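# Shut the toy oven door and leave everything upright

## Task

Swing the toy oven's door fully shut, then release it, with the oven still standing upright at the end. Any toy-food basket, any small tea box, the wire rack and the small red box must all remain standing too.

## Robot and tools

Robot: two arms, left_arm and right_arm, each ending in a two-finger gripper. All positions use the scene frame: origin at table height, halfway between where the two bases nominally sit; +x points out over the table, +z up, and left_arm is on the +y side (these names do not match image left/right). Calibrated bases: left_arm at (+0.051, +0.297, 0) m, quat_wxyz (+1.000, 0, 0, -0.023); right_arm at (+0.028, -0.256, 0) m, quat_wxyz (+1.000, 0, 0, +0.002). A camera stand is fixed behind the arms. The gripper's fingers extend along its own +z and separate along its own y. end_effector_position is the point between the finger pads, just under 1 cm back from the tips. Reported hand poses may be off by a few centimetres, more when reaching far.

Row layout (used by execute_actions and move): one flat list of 14 numbers covering both arms, each in [-1, 1]: left_arm dx, dy, dz, rx, ry, rz, opening, then right_arm in the same seven slots. Both arms must be filled even if one is idle. dx..rz are offsets, not poses: they are measured from that arm's Hand target as it was when the action or move began, along scene-frame axes, with rotation about the Hand target's position. Scale: 1.0 = 0.6 m of travel or 180 degrees. rx, ry, rz form a single rotation vector. A translation longer than 1.0 overall is shortened along its direction. Six zeros re-request the current Hand target. opening is absolute, not an offset: +1 fully open (about 87 mm between pads), +0.5 about 69 mm, 0 about 43 mm, -0.5 about 18 mm, -1 closed. Sending 0 there is a real command, so repeat the current opening to leave a gripper alone.

execute_actions(actions, cameras): actions is a list of actions; each action is a table of up to 15 rows, one row per 1/30 s control step; a short table repeats its last row to fill 15 steps. Every row in an action counts from the same start pose, not from the row before, but each new action starts from the updated Hand target, so repeating an offset keeps moving. An empty actions list returns state plus all cameras. cameras: list of names, ["all"], or []; an unknown name invalidates the call.

move(target, speed, blend, opening_speed, blocking, cameras): drives grippers in straight lines toward target, which is either one 14-number row or a list of up to 15 rows; every row is an offset from the Hand targets at the move's start. speed is top path speed in m/s (0.002 to 2.9, default 0.25; rotation capped at twice that in rad/s), one value or one per target. blend (m) rounds corners in a list; 0 stops at each waypoint. opening_speed (0.2 or more, per second on the -1..+1 scale) ramps finger changes. blocking=false returns after about 0.5 s while motion continues. Whole move is capped at 10 s. Paths ignore obstacles and the other arm. The result adds a move: line: done (rests within 10 mm and 2 degrees), off_target, moving, held, fault, plus limits such as paced (pose clipped) or held (steps withheld).

wait(seconds 0 to 10): lets time pass with commands held; a running move continues. stop(): brakes a running move. zoom_image(camera, region): closer look at cam_high, cam_left_wrist or cam_right_wrist from their newest images; region [x0, y0, x1, y1] in pixels, at most 504 wide and high. finished_scene(scene): ends the current scene irreversibly; do not call anything else in that reply.

Results: end_effector_position (m) and end_effector_quat_wxyz in the scene frame; Hand target, the last commanded pose after clipping, which the next offsets count from; Tool commands; grip_measured on the opening scale (Joint positions give the gripper as 0 closed to 1 open); joint positions, torques (wrap at ±28 N m for joints 1-3) and velocities, possibly summarized as within noise; step readings of hand position for execute_actions only. Joint ranges (rad): waist -2.618..3.054, shoulder 0..3.142, elbow 0..3.142 (straight 2.901), wrist pitch ±1.571, wrist yaw ±1.571, wrist roll ±2.094. Orientation commands are clipped to within 40 degrees of the measured one each step. Cameras: cam_high (fixed overhead, 896x504), cam_left_wrist and cam_right_wrist (896x504); calibration is approximate.

Practical notes: grippers often settle short of or below the target and can tilt under friction and weight; check the pose after each move and send the remaining distance. To grip, command about 0.04 below the grip_measured reading at first contact. An arm blocked by something keeps pressing until commanded back past its gripper. Avoid: hard or fast contacts, slamming the door, knocking over the oven, basket, tea box, rack or red box, anything leaving the table, letting go of a moving part, the two grippers or wrist cameras touching or squeezing each other, strain on camera cables, paths sweeping close to an arm's own base, and long stretched or blocked holds that heat motors (MOTOR HOT warns at 75 °C; a fault folds the arm at 90 °C). Objects may occasionally get nudged by outside pushes.

Each tool is called after "Emit:" as name([rows], argument=value, ...), one row to a line, values as JSON.

## Session

Emit:
execute_actions(actions=[])

Scene clock: 0.00 s.
left_arm: end_effector_position=(+0.4111, +0.1937, +0.2119) grip_measured=+0.964 end_effector_quat_wxyz=(+0.358, +0.246, +0.899, -0.062) | right_arm: end_effector_position=(+0.2681, -0.1990, +0.2820) grip_measured=+0.982 end_effector_quat_wxyz=(+0.537, -0.072, +0.831, +0.128)
Joint positions: left_arm=[-0.201 1.455 1.408 -0.788 0.13 0.238 0.982] | right_arm=[0.046 0.717 1.025 -0.722 -0.249 0.041 0.991]
Joint velocities: within noise
Joint torques (N m): no reading
Heat: left arm: 43 °C; right arm: 42 °C.
Hand target: left_arm +0.4123, +0.1935, +0.2191; +0.368, +0.246, +0.895, -0.062 | right_arm +0.2689, -0.1989, +0.2877; +0.544, -0.073, +0.826, +0.128
Tool commands: left_gripper/opening=+1.0 right_gripper/opening=+1.0

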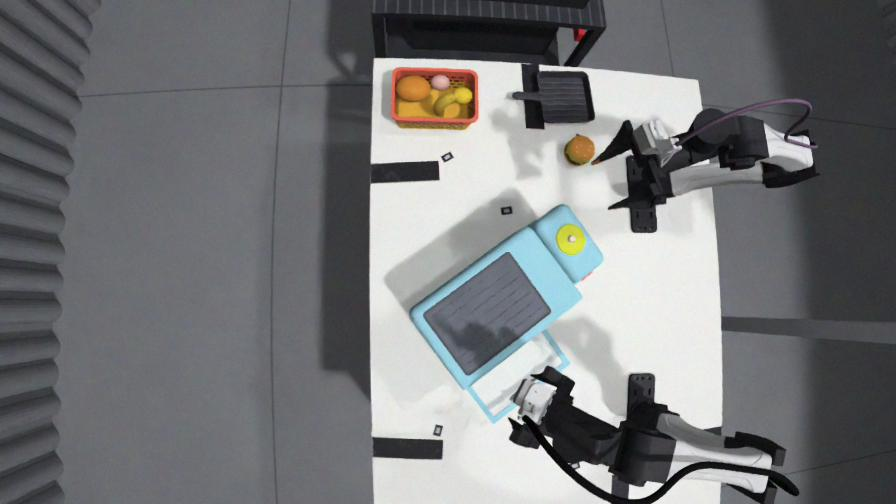

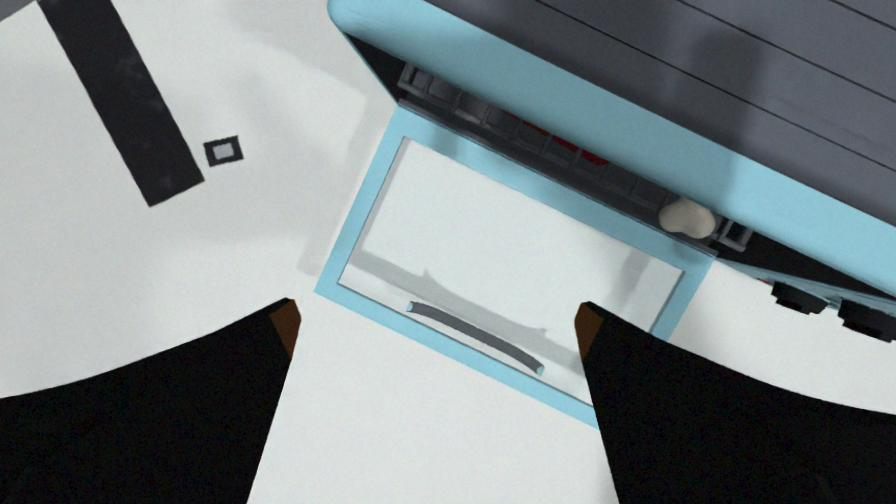

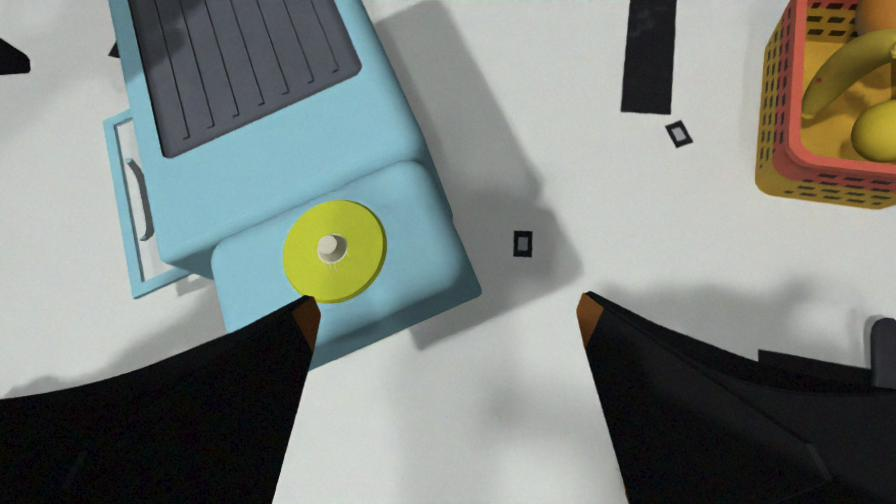

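Emit:
move(target=[-0.087,0.178,-0.132,-0.1013,-0.1083,-0.0643,-1,0,0,0,0,0,0,1], cameras=["all"])

Scene clock: 4.87 s.
left_arm: end_effector_position=(+0.3581, +0.2991, +0.1408) grip_measured=-1.000 end_effector_quat_wxyz=(+0.533, +0.274, +0.776, -0.196) | right_arm: end_effector_position=(+0.2681, -0.1990, +0.2820) grip_measured=+0.982 end_effector_quat_wxyz=(+0.537, -0.072, +0.831, +0.128)
Joint positions: left_arm=[0.514 1.174 0.678 -0.265 1.031 0.672 0] | right_arm=[0.046 0.717 1.025 -0.722 -0.249 0.041 0.991]
Joint torques (N m): left_arm=[0.47 -2.41 6.02 1.66 0.4 0.1] | right_arm=[-0.69 0.53 8.77 2.3 -0.12 0.11]
Heat: left arm: 43 °C; right arm: 43 °C.
Hand target: left_arm +0.3601, +0.3003, +0.1398; +0.539, +0.280, +0.770, -0.196 | right_arm +0.2689, -0.1989, +0.2877; +0.544, -0.073, +0.826, +0.128
Off the commanded pose: left_arm 0.002 m, 1 deg | right_arm 0.006 m, 1 deg.
move: done
camera_calibration:
cam_left_wrist: T_world_to_cam=[[-0.635354, -0.77205, 0.0162602, 0.45366], [-0.730645, 0.594198, -0.336285, 0.153708], [0.249967, -0.22554, -0.94162, 0.252409], [0, 0, 0, 1]] pos_world=[0.337447, 0.315844, 0.281986]

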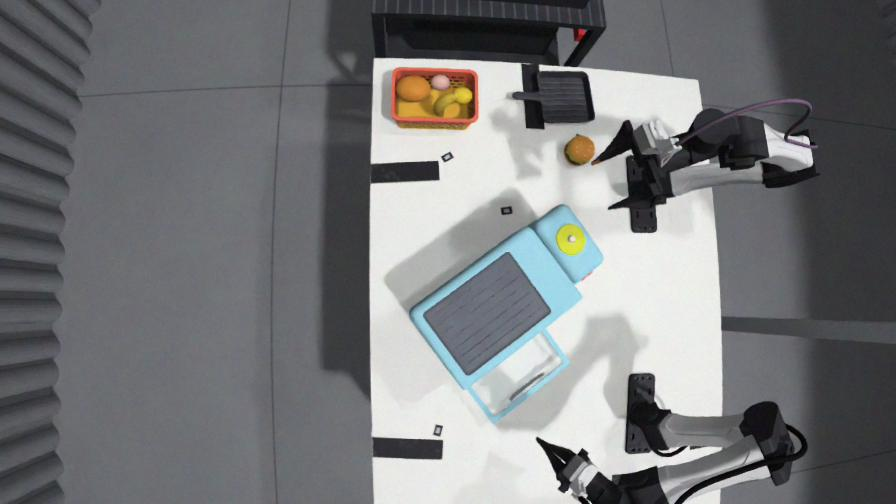

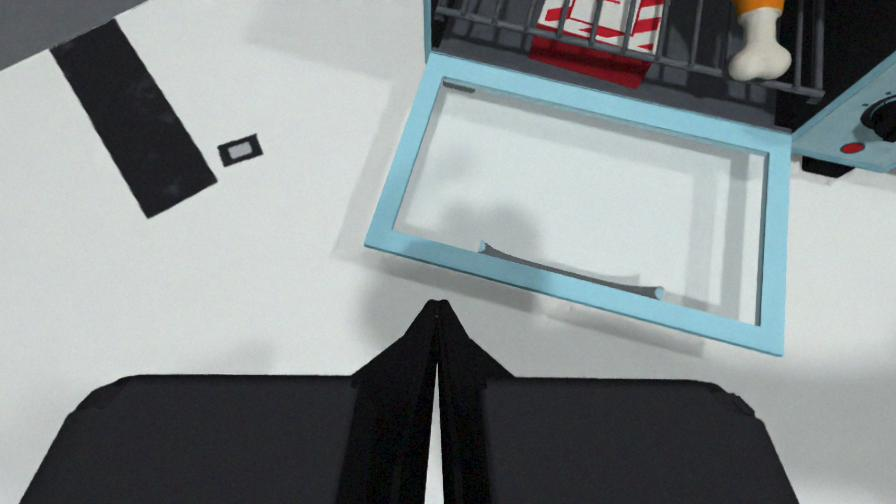

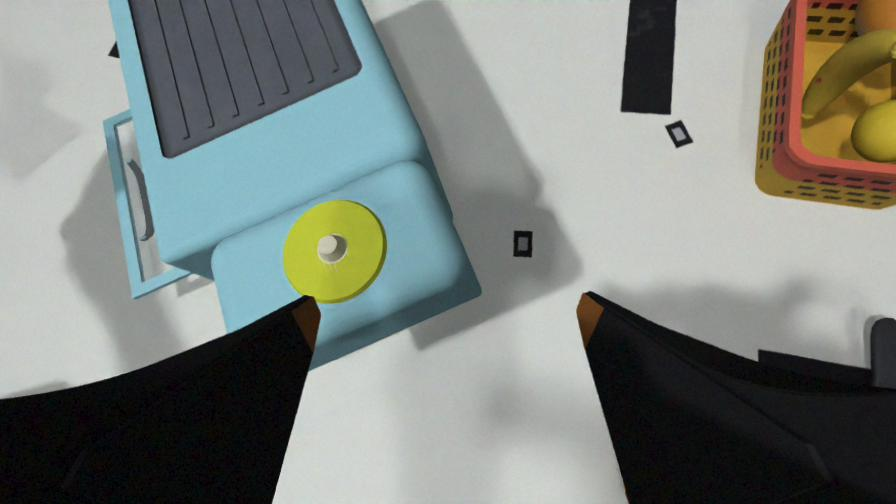

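Emit:
move(target=[0.0342,0.0125,-0.1963,0,0,0,-1,0,0,0,0,0,0,1], cameras=["all"], speed=0.15)

Scene clock: 8.40 s.
left_arm: end_effector_position=(+0.3810, +0.3103, +0.0246) grip_measured=-1.000 end_effector_quat_wxyz=(+0.538, +0.277, +0.772, -0.193) | right_arm: end_effector_position=(+0.2681, -0.1990, +0.2820) grip_measured=+0.982 end_effector_quat_wxyz=(+0.537, -0.072, +0.831, +0.128)
Joint positions: left_arm=[0.514 1.627 0.456 0.424 1.033 0.671 0] | right_arm=[0.046 0.717 1.025 -0.722 -0.249 0.041 0.991]
Joint torques (N m): left_arm=[-0.42 -4.15 3.84 1.68 0.3 -0.01] | right_arm=[-0.68 0.54 8.77 2.3 -0.12 0.11]
Heat: left arm: 44 °C; right arm: 43 °C.
Hand target: left_arm +0.3807, +0.3078, +0.0221; +0.539, +0.280, +0.770, -0.196 | right_arm +0.2689, -0.1989, +0.2877; +0.544, -0.073, +0.826, +0.128
Off the commanded pose: left_arm 0.004 m, 1 deg | right_arm 0.006 m, 1 deg.
move: done
camera_calibration:
cam_left_wrist: T_world_to_cam=[[-0.636702, -0.771099, 0.00407052, 0.479287], [-0.725031, 0.596849, -0.343659, 0.121967], [0.262566, -0.221759, -0.939086, 0.133779], [0, 0, 0, 1]] pos_world=[0.358467, 0.326449, 0.165594]

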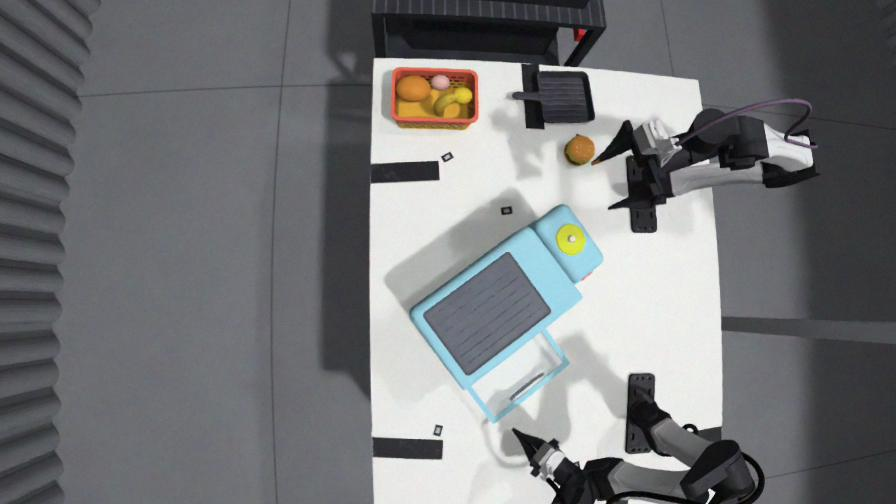

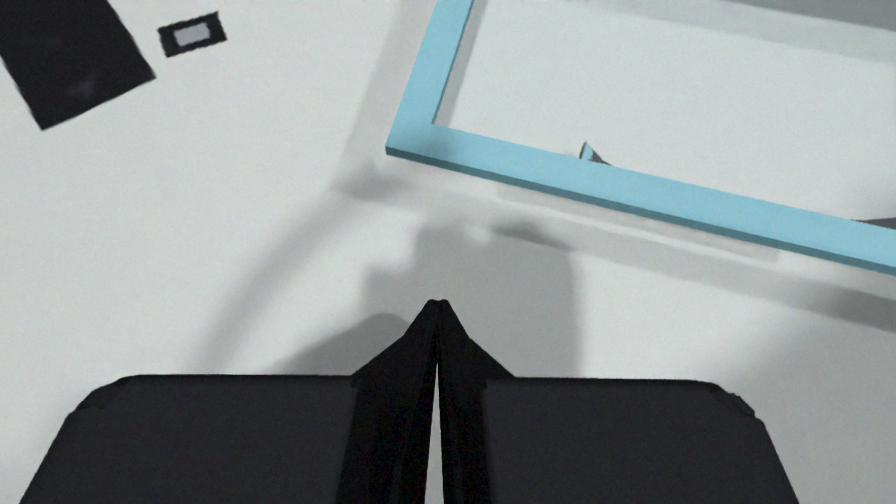

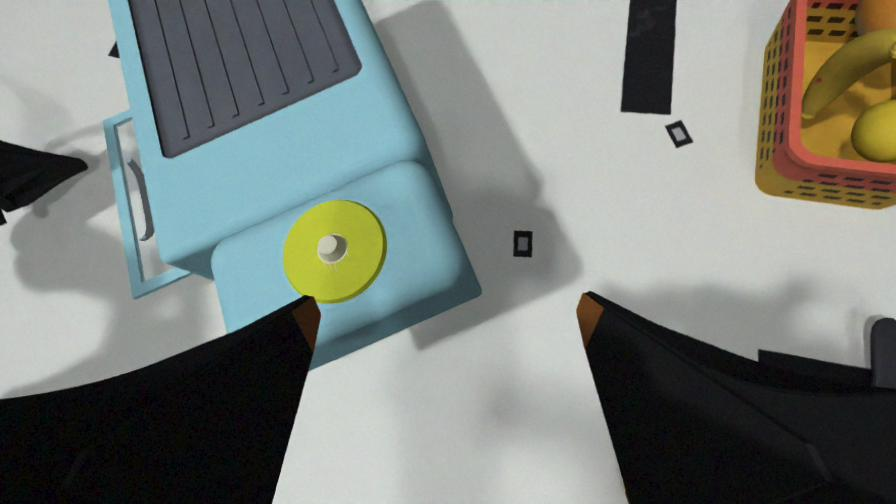

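Emit:
move([
  [0,0,-0.01,0,0,0,-1,0,0,0,0,0,0,1],
  [0.049,-0.0675,-0.01,0,0,0,-1,0,0,0,0,0,0,1],
], cameras=["cam_left_wrist"], speed=0.12)

Scene clock: 11.10 s.
left_arm: end_effector_position=(+0.4040, +0.2670, +0.0143) grip_measured=-1.000 end_effector_quat_wxyz=(+0.530, +0.275, +0.775, -0.206) | right_arm: end_effector_position=(+0.2681, -0.1990, +0.2820) grip_measured=+0.982 end_effector_quat_wxyz=(+0.537, -0.072, +0.831, +0.128)
Joint positions: left_arm=[0.321 1.725 0.448 0.675 0.896 0.462 0] | right_arm=[0.046 0.717 1.025 -0.722 -0.249 0.041 0.991]
Joint torques (N m): left_arm=[-0.73 -4.82 4.45 2.04 0.01 -0.03] | right_arm=[-0.68 0.54 8.77 2.3 -0.12 0.11]
Heat: left arm: 44 °C; right arm: 43 °C.
Hand target: left_arm +0.4101, +0.2674, +0.0161; +0.539, +0.280, +0.770, -0.196 | right_arm +0.2689, -0.1989, +0.2877; +0.544, -0.073, +0.826, +0.128
Off the commanded pose: left_arm 0.006 m, 2 deg | right_arm 0.006 m, 1 deg.
move: done
camera_calibration:
cam_left_wrist: T_world_to_cam=[[-0.645204, -0.763328, 0.0322811, 0.461421], [-0.726061, 0.599457, -0.336877, 0.160583], [0.237796, -0.240792, -0.940995, 0.123583], [0, 0, 0, 1]] pos_world=[0.384916, 0.285711, 0.155492]
Images, in order (width x height): cam_left_wrist 896x504.

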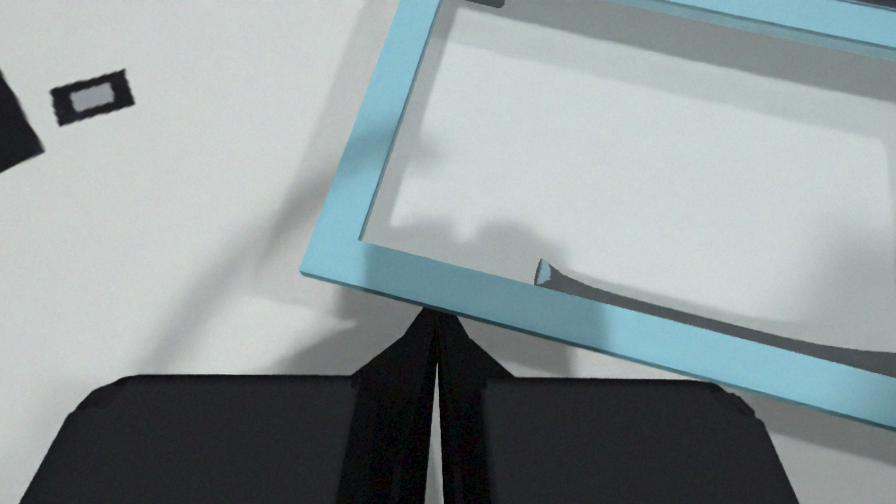

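Emit:
move([
  [0.0198,-0.0207,0.0007,0,0,0,-1,0,0,0,0,0,0,1],
  [0.0208,-0.0223,0.065,0,0,0,-1,0,0,0,0,0,0,1],
  [0.0298,-0.0318,0.115,0,0,0,-1,0,0,0,0,0,0,1],
  [0.0565,-0.0703,0.1733,0,0,0,-1,0,0,0,0,0,0,1],
], cameras=["all"], speed=0.1, blend=[0.003,0.01,0.01,0])

Scene clock: 13.53 s.
left_arm: end_effector_position=(+0.4366, +0.2252, +0.1012) grip_measured=-1.000 end_effector_quat_wxyz=(+0.522, +0.275, +0.780, -0.208) | right_arm: end_effector_position=(+0.2681, -0.1990, +0.2820) grip_measured=+0.982 end_effector_quat_wxyz=(+0.537, -0.072, +0.831, +0.128)
Joint positions: left_arm=[0.14 1.492 0.686 0.284 0.741 0.332 0] | right_arm=[0.046 0.717 1.025 -0.722 -0.249 0.041 0.991]
Joint torques (N m): left_arm=[-0.61 -7.86 8.96 1.64 -0.06 -0.03] | right_arm=[-0.68 0.54 8.77 2.3 -0.12 0.11]
Heat: left arm: 44 °C; right arm: 44 °C.
Hand target: left_arm +0.4440, +0.2251, +0.1201; +0.539, +0.280, +0.770, -0.196 | right_arm +0.2689, -0.1989, +0.2877; +0.544, -0.073, +0.826, +0.128
Off the commanded pose: left_arm 0.020 m, 3 deg | right_arm 0.006 m, 1 deg.
move: off_target (left_arm)
camera_calibration:
cam_left_wrist: T_world_to_cam=[[-0.646464, -0.761869, 0.0404971, 0.447204], [-0.730227, 0.602492, -0.322136, 0.238143], [0.221026, -0.237821, -0.945827, 0.194611], [0, 0, 0, 1]] pos_world=[0.419985, 0.243515, 0.242672]

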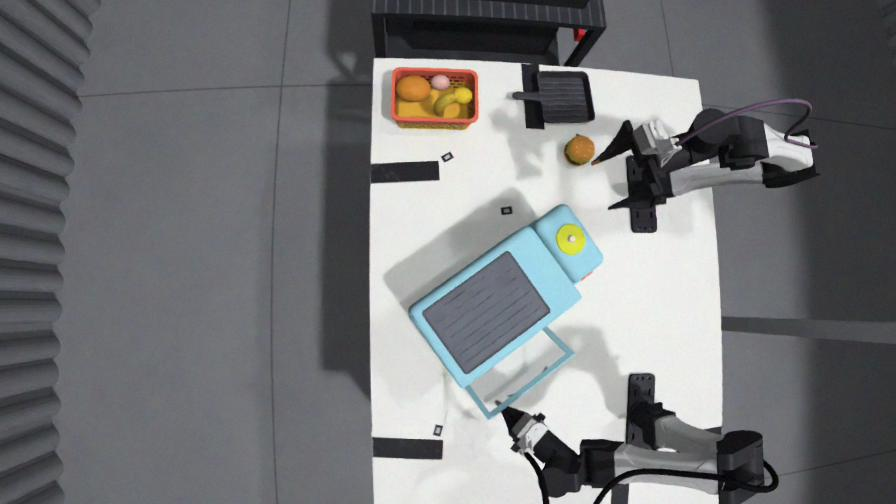

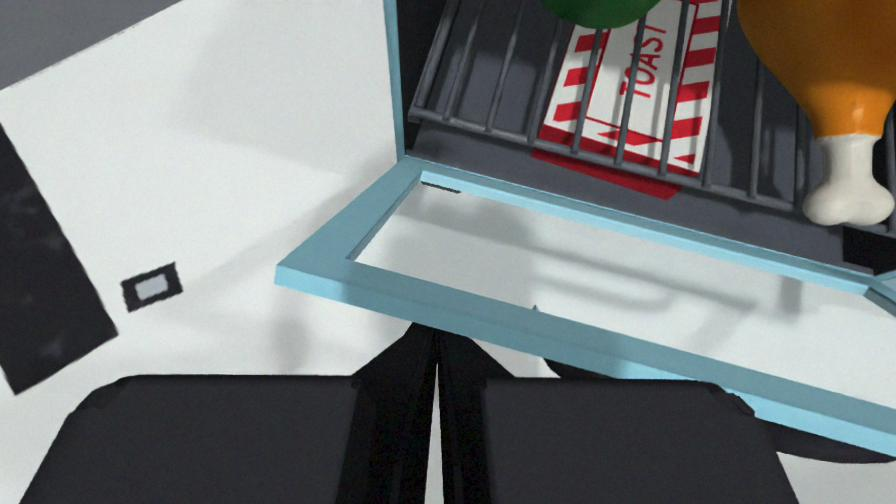

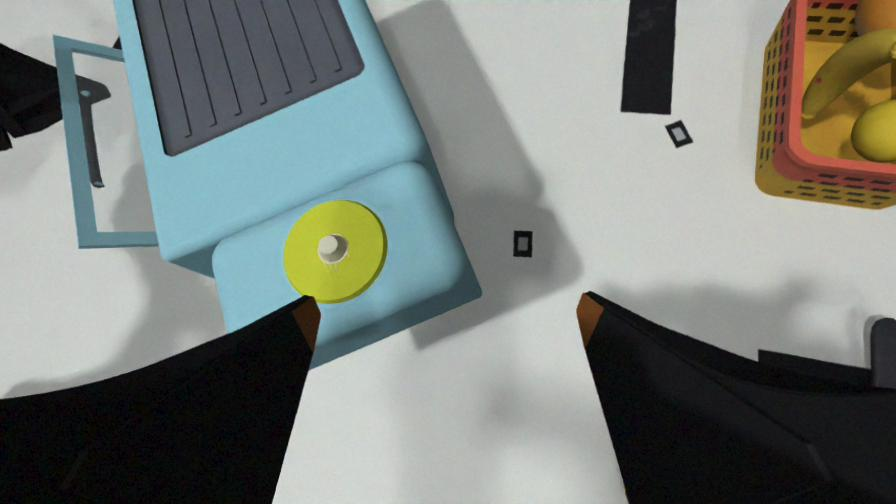

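Emit:
move([
  [0.0333,-0.0633,0.0167,0,0,0,-1,0,0,0,0,0,0,1],
  [0.0433,-0.075,0.0233,0,0,0,-1,0,0,0,0,0,0,1],
], cameras=["all"], speed=0.08, blend=[0.005,0])

Scene clock: 15.33 s.
left_arm: end_effector_position=(+0.4609, +0.1811, +0.1278) grip_measured=-1.000 end_effector_quat_wxyz=(+0.533, +0.281, +0.772, -0.202) | right_arm: end_effector_position=(+0.2681, -0.1990, +0.2820) grip_measured=+0.982 end_effector_quat_wxyz=(+0.537, -0.072, +0.831, +0.128)
Joint positions: left_arm=[-0.016 1.521 0.798 0.283 0.603 0.248 0] | right_arm=[0.046 0.717 1.025 -0.722 -0.249 0.041 0.991]
Joint torques (N m): left_arm=[-0.55 -4.92 9.43 1.85 -0.15 -0.03] | right_arm=[-0.68 0.54 8.77 2.3 -0.12 0.11]
Heat: left arm: 44 °C; right arm: 44 °C.
Hand target: left_arm +0.4700, +0.1802, +0.1339; +0.539, +0.280, +0.770, -0.196 | right_arm +0.2689, -0.1989, +0.2877; +0.544, -0.073, +0.826, +0.128
Off the commanded pose: left_arm 0.011 m, 1 deg | right_arm 0.006 m, 1 deg.
move: off_target (left_arm)
camera_calibration:
cam_left_wrist: T_world_to_cam=[[-0.649983, -0.759762, 0.0168594, 0.432512], [-0.718347, 0.60701, -0.339877, 0.287062], [0.247991, -0.233025, -0.940319, 0.189955], [0, 0, 0, 1]] pos_world=[0.440229, 0.198621, 0.268892]

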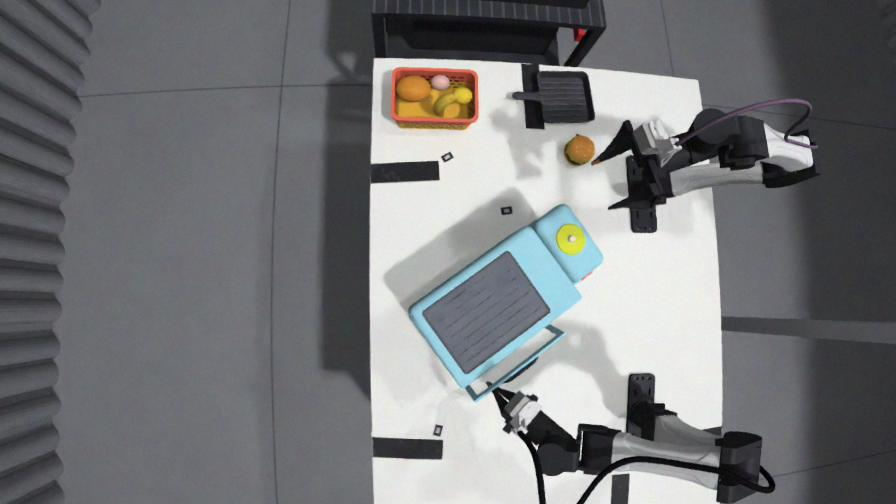

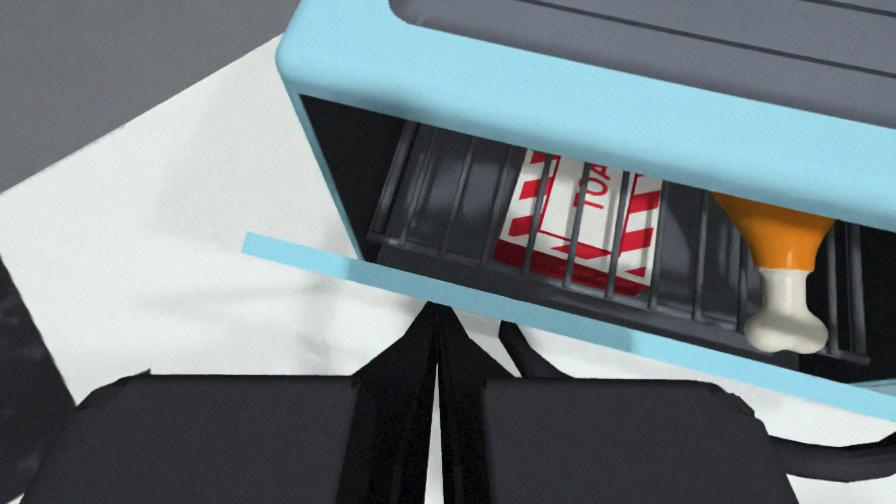

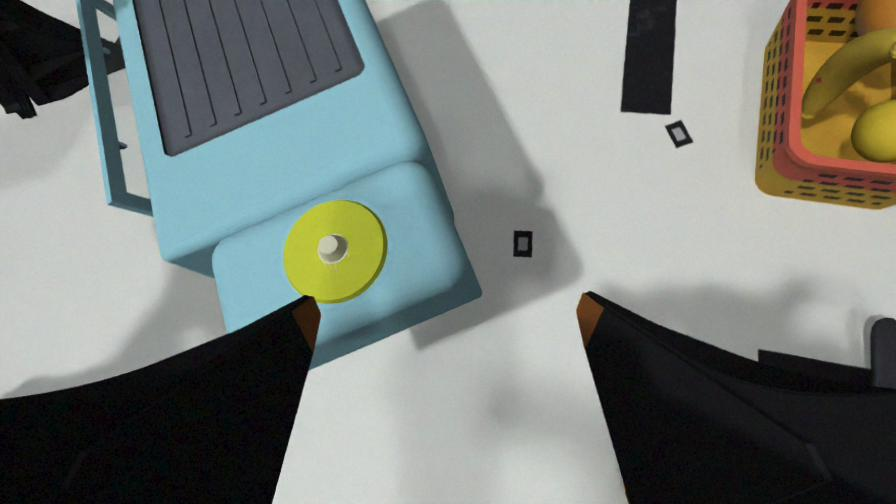

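Emit:
move(target=[0.05,-0.07,0.008,0,0,0,-1,0,0,0,0,0,0,1], cameras=["all"], speed=0.08)

Scene clock: 16.60 s.
left_arm: end_effector_position=(+0.4877, +0.1548, +0.1256) grip_measured=-1.000 end_effector_quat_wxyz=(+0.521, +0.268, +0.789, -0.188) | right_arm: end_effector_position=(+0.2681, -0.1990, +0.2820) grip_measured=+0.982 end_effector_quat_wxyz=(+0.537, -0.072, +0.831, +0.128)
Joint positions: left_arm=[-0.112 1.627 0.923 0.255 0.473 0.197 0] | right_arm=[0.046 0.717 1.025 -0.722 -0.249 0.041 0.991]
Joint torques (N m): left_arm=[-2.36 -4.98 10.56 2.26 0.08 -0.06] | right_arm=[-0.68 0.53 8.76 2.3 -0.12 0.11]
Heat: left arm: 45 °C; right arm: 44 °C.
Hand target: left_arm +0.5000, +0.1382, +0.1388; +0.539, +0.280, +0.770, -0.196 | right_arm +0.2689, -0.1989, +0.2877; +0.544, -0.073, +0.826, +0.128
Off the commanded pose: left_arm 0.024 m, 3 deg | right_arm 0.006 m, 1 deg.
move: off_target (left_arm)
camera_calibration:
cam_left_wrist: T_world_to_cam=[[-0.618222, -0.785702, 0.0217739, 0.417909], [-0.752914, 0.584015, -0.303391, 0.337319], [0.225659, -0.203957, -0.952617, 0.183072], [0, 0, 0, 1]] pos_world=[0.471021, 0.168692, 0.267638]

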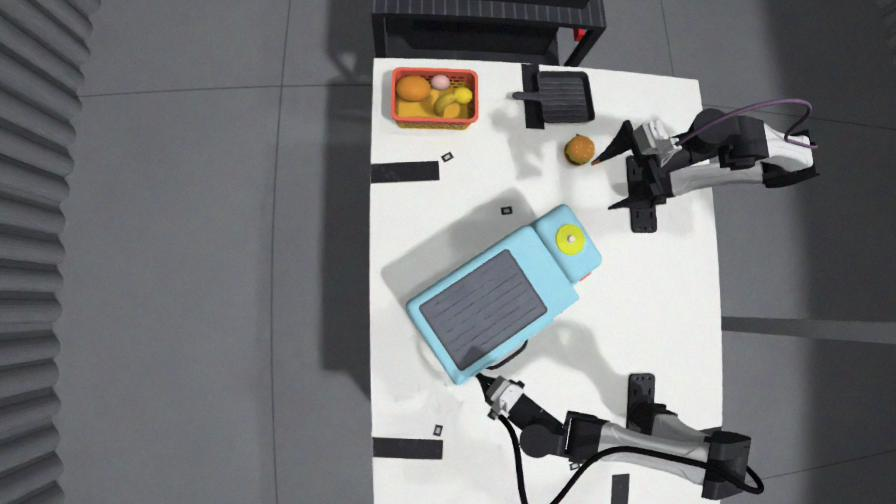

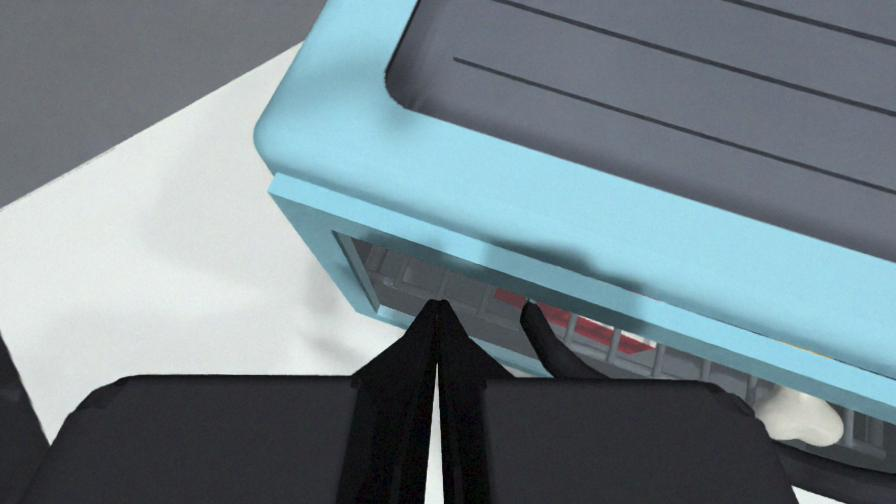

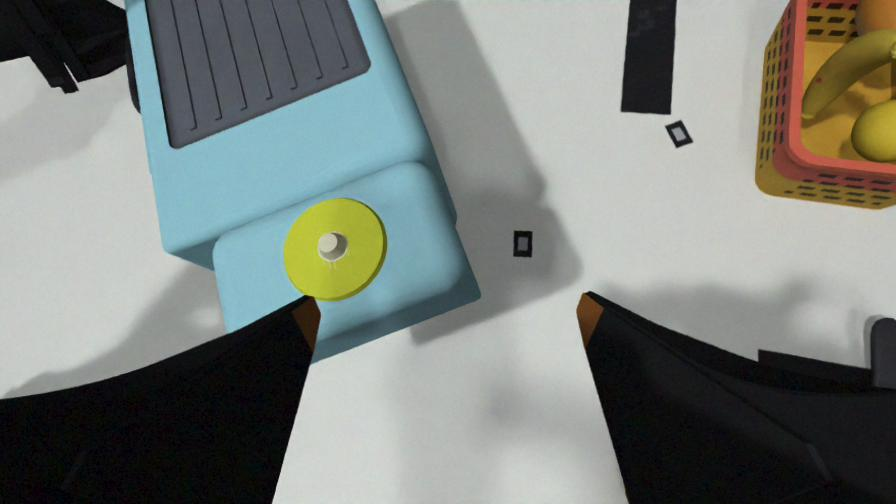

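Emit:
move(target=[-0.133,0.187,0.033,0,0,0,-1,0,0,0,0,0,0,1], cameras=["all"], speed=0.2)

Scene clock: 18.47 s.
left_arm: end_effector_position=(+0.4227, +0.2503, +0.1518) grip_measured=-1.000 end_effector_quat_wxyz=(+0.533, +0.273, +0.776, -0.197) | right_arm: end_effector_position=(+0.2681, -0.1990, +0.2820) grip_measured=+0.982 end_effector_quat_wxyz=(+0.537, -0.072, +0.831, +0.128)
Joint positions: left_arm=[0.232 1.336 0.775 0.024 0.803 0.389 0] | right_arm=[0.046 0.717 1.025 -0.722 -0.249 0.041 0.991]
Joint torques (N m): left_arm=[0.44 -6.39 6.93 1.59 0.28 0.11] | right_arm=[-0.68 0.54 8.77 2.3 -0.12 0.11]
Heat: left arm: 45 °C; right arm: 44 °C.
Hand target: left_arm +0.4202, +0.2504, +0.1586; +0.539, +0.280, +0.770, -0.196 | right_arm +0.2689, -0.1989, +0.2877; +0.544, -0.073, +0.826, +0.128
Off the commanded pose: left_arm 0.007 m, 1 deg | right_arm 0.006 m, 1 deg.
move: done
camera_calibration:
cam_left_wrist: T_world_to_cam=[[-0.63394, -0.773153, 0.0188351, 0.456164], [-0.732313, 0.592267, -0.336061, 0.234826], [0.248671, -0.226836, -0.941652, 0.236459], [0, 0, 0, 1]] pos_world=[0.402346, 0.267242, 0.292986]

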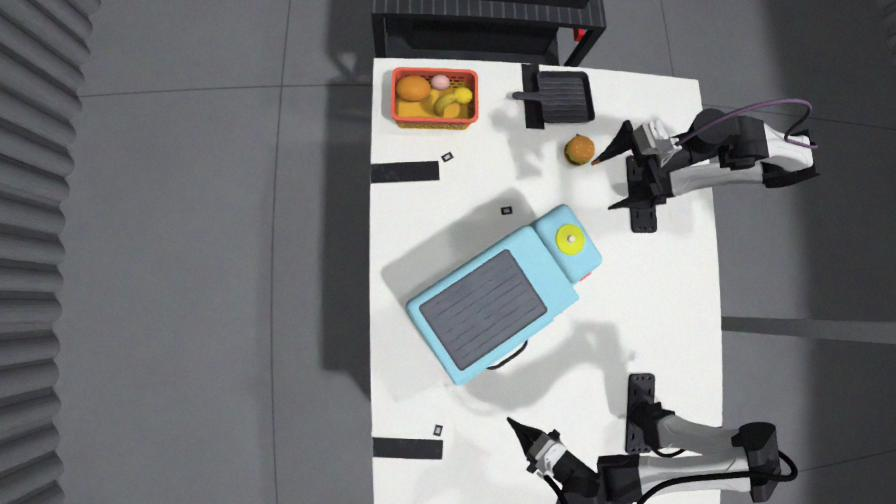

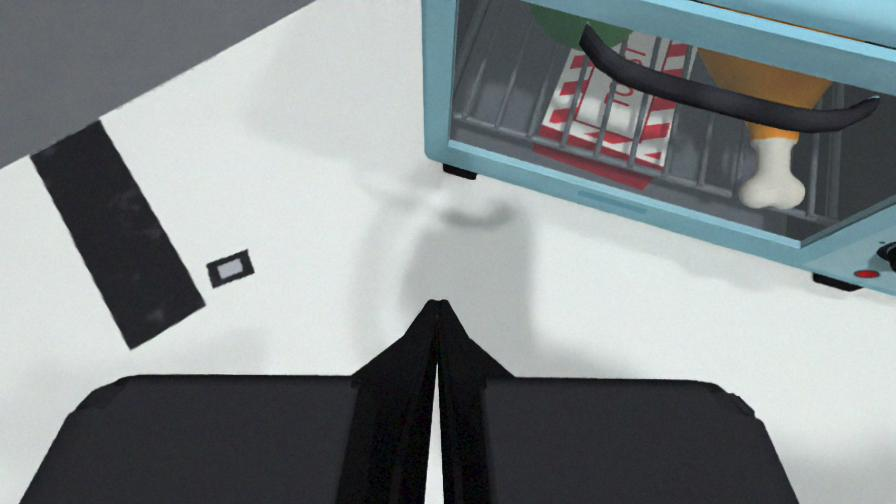

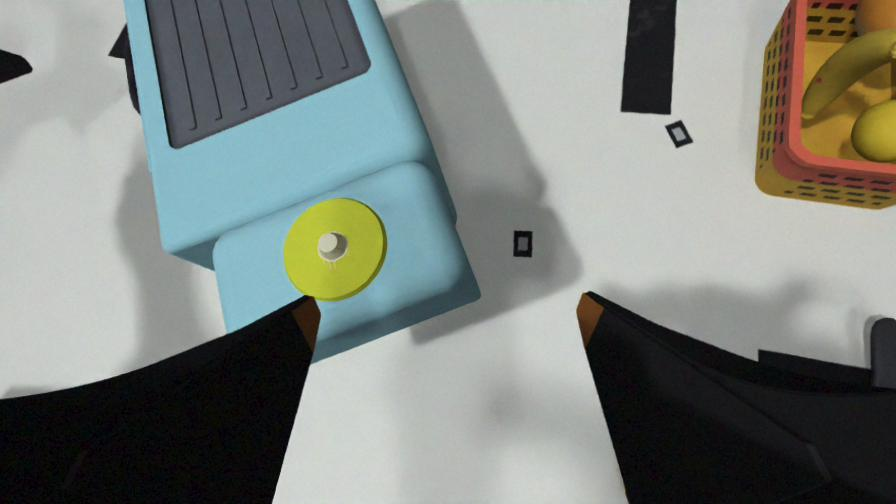

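Closed. Finish practice.

Emit:
finished_scene(scene=1)

The scene is finished: the task was done.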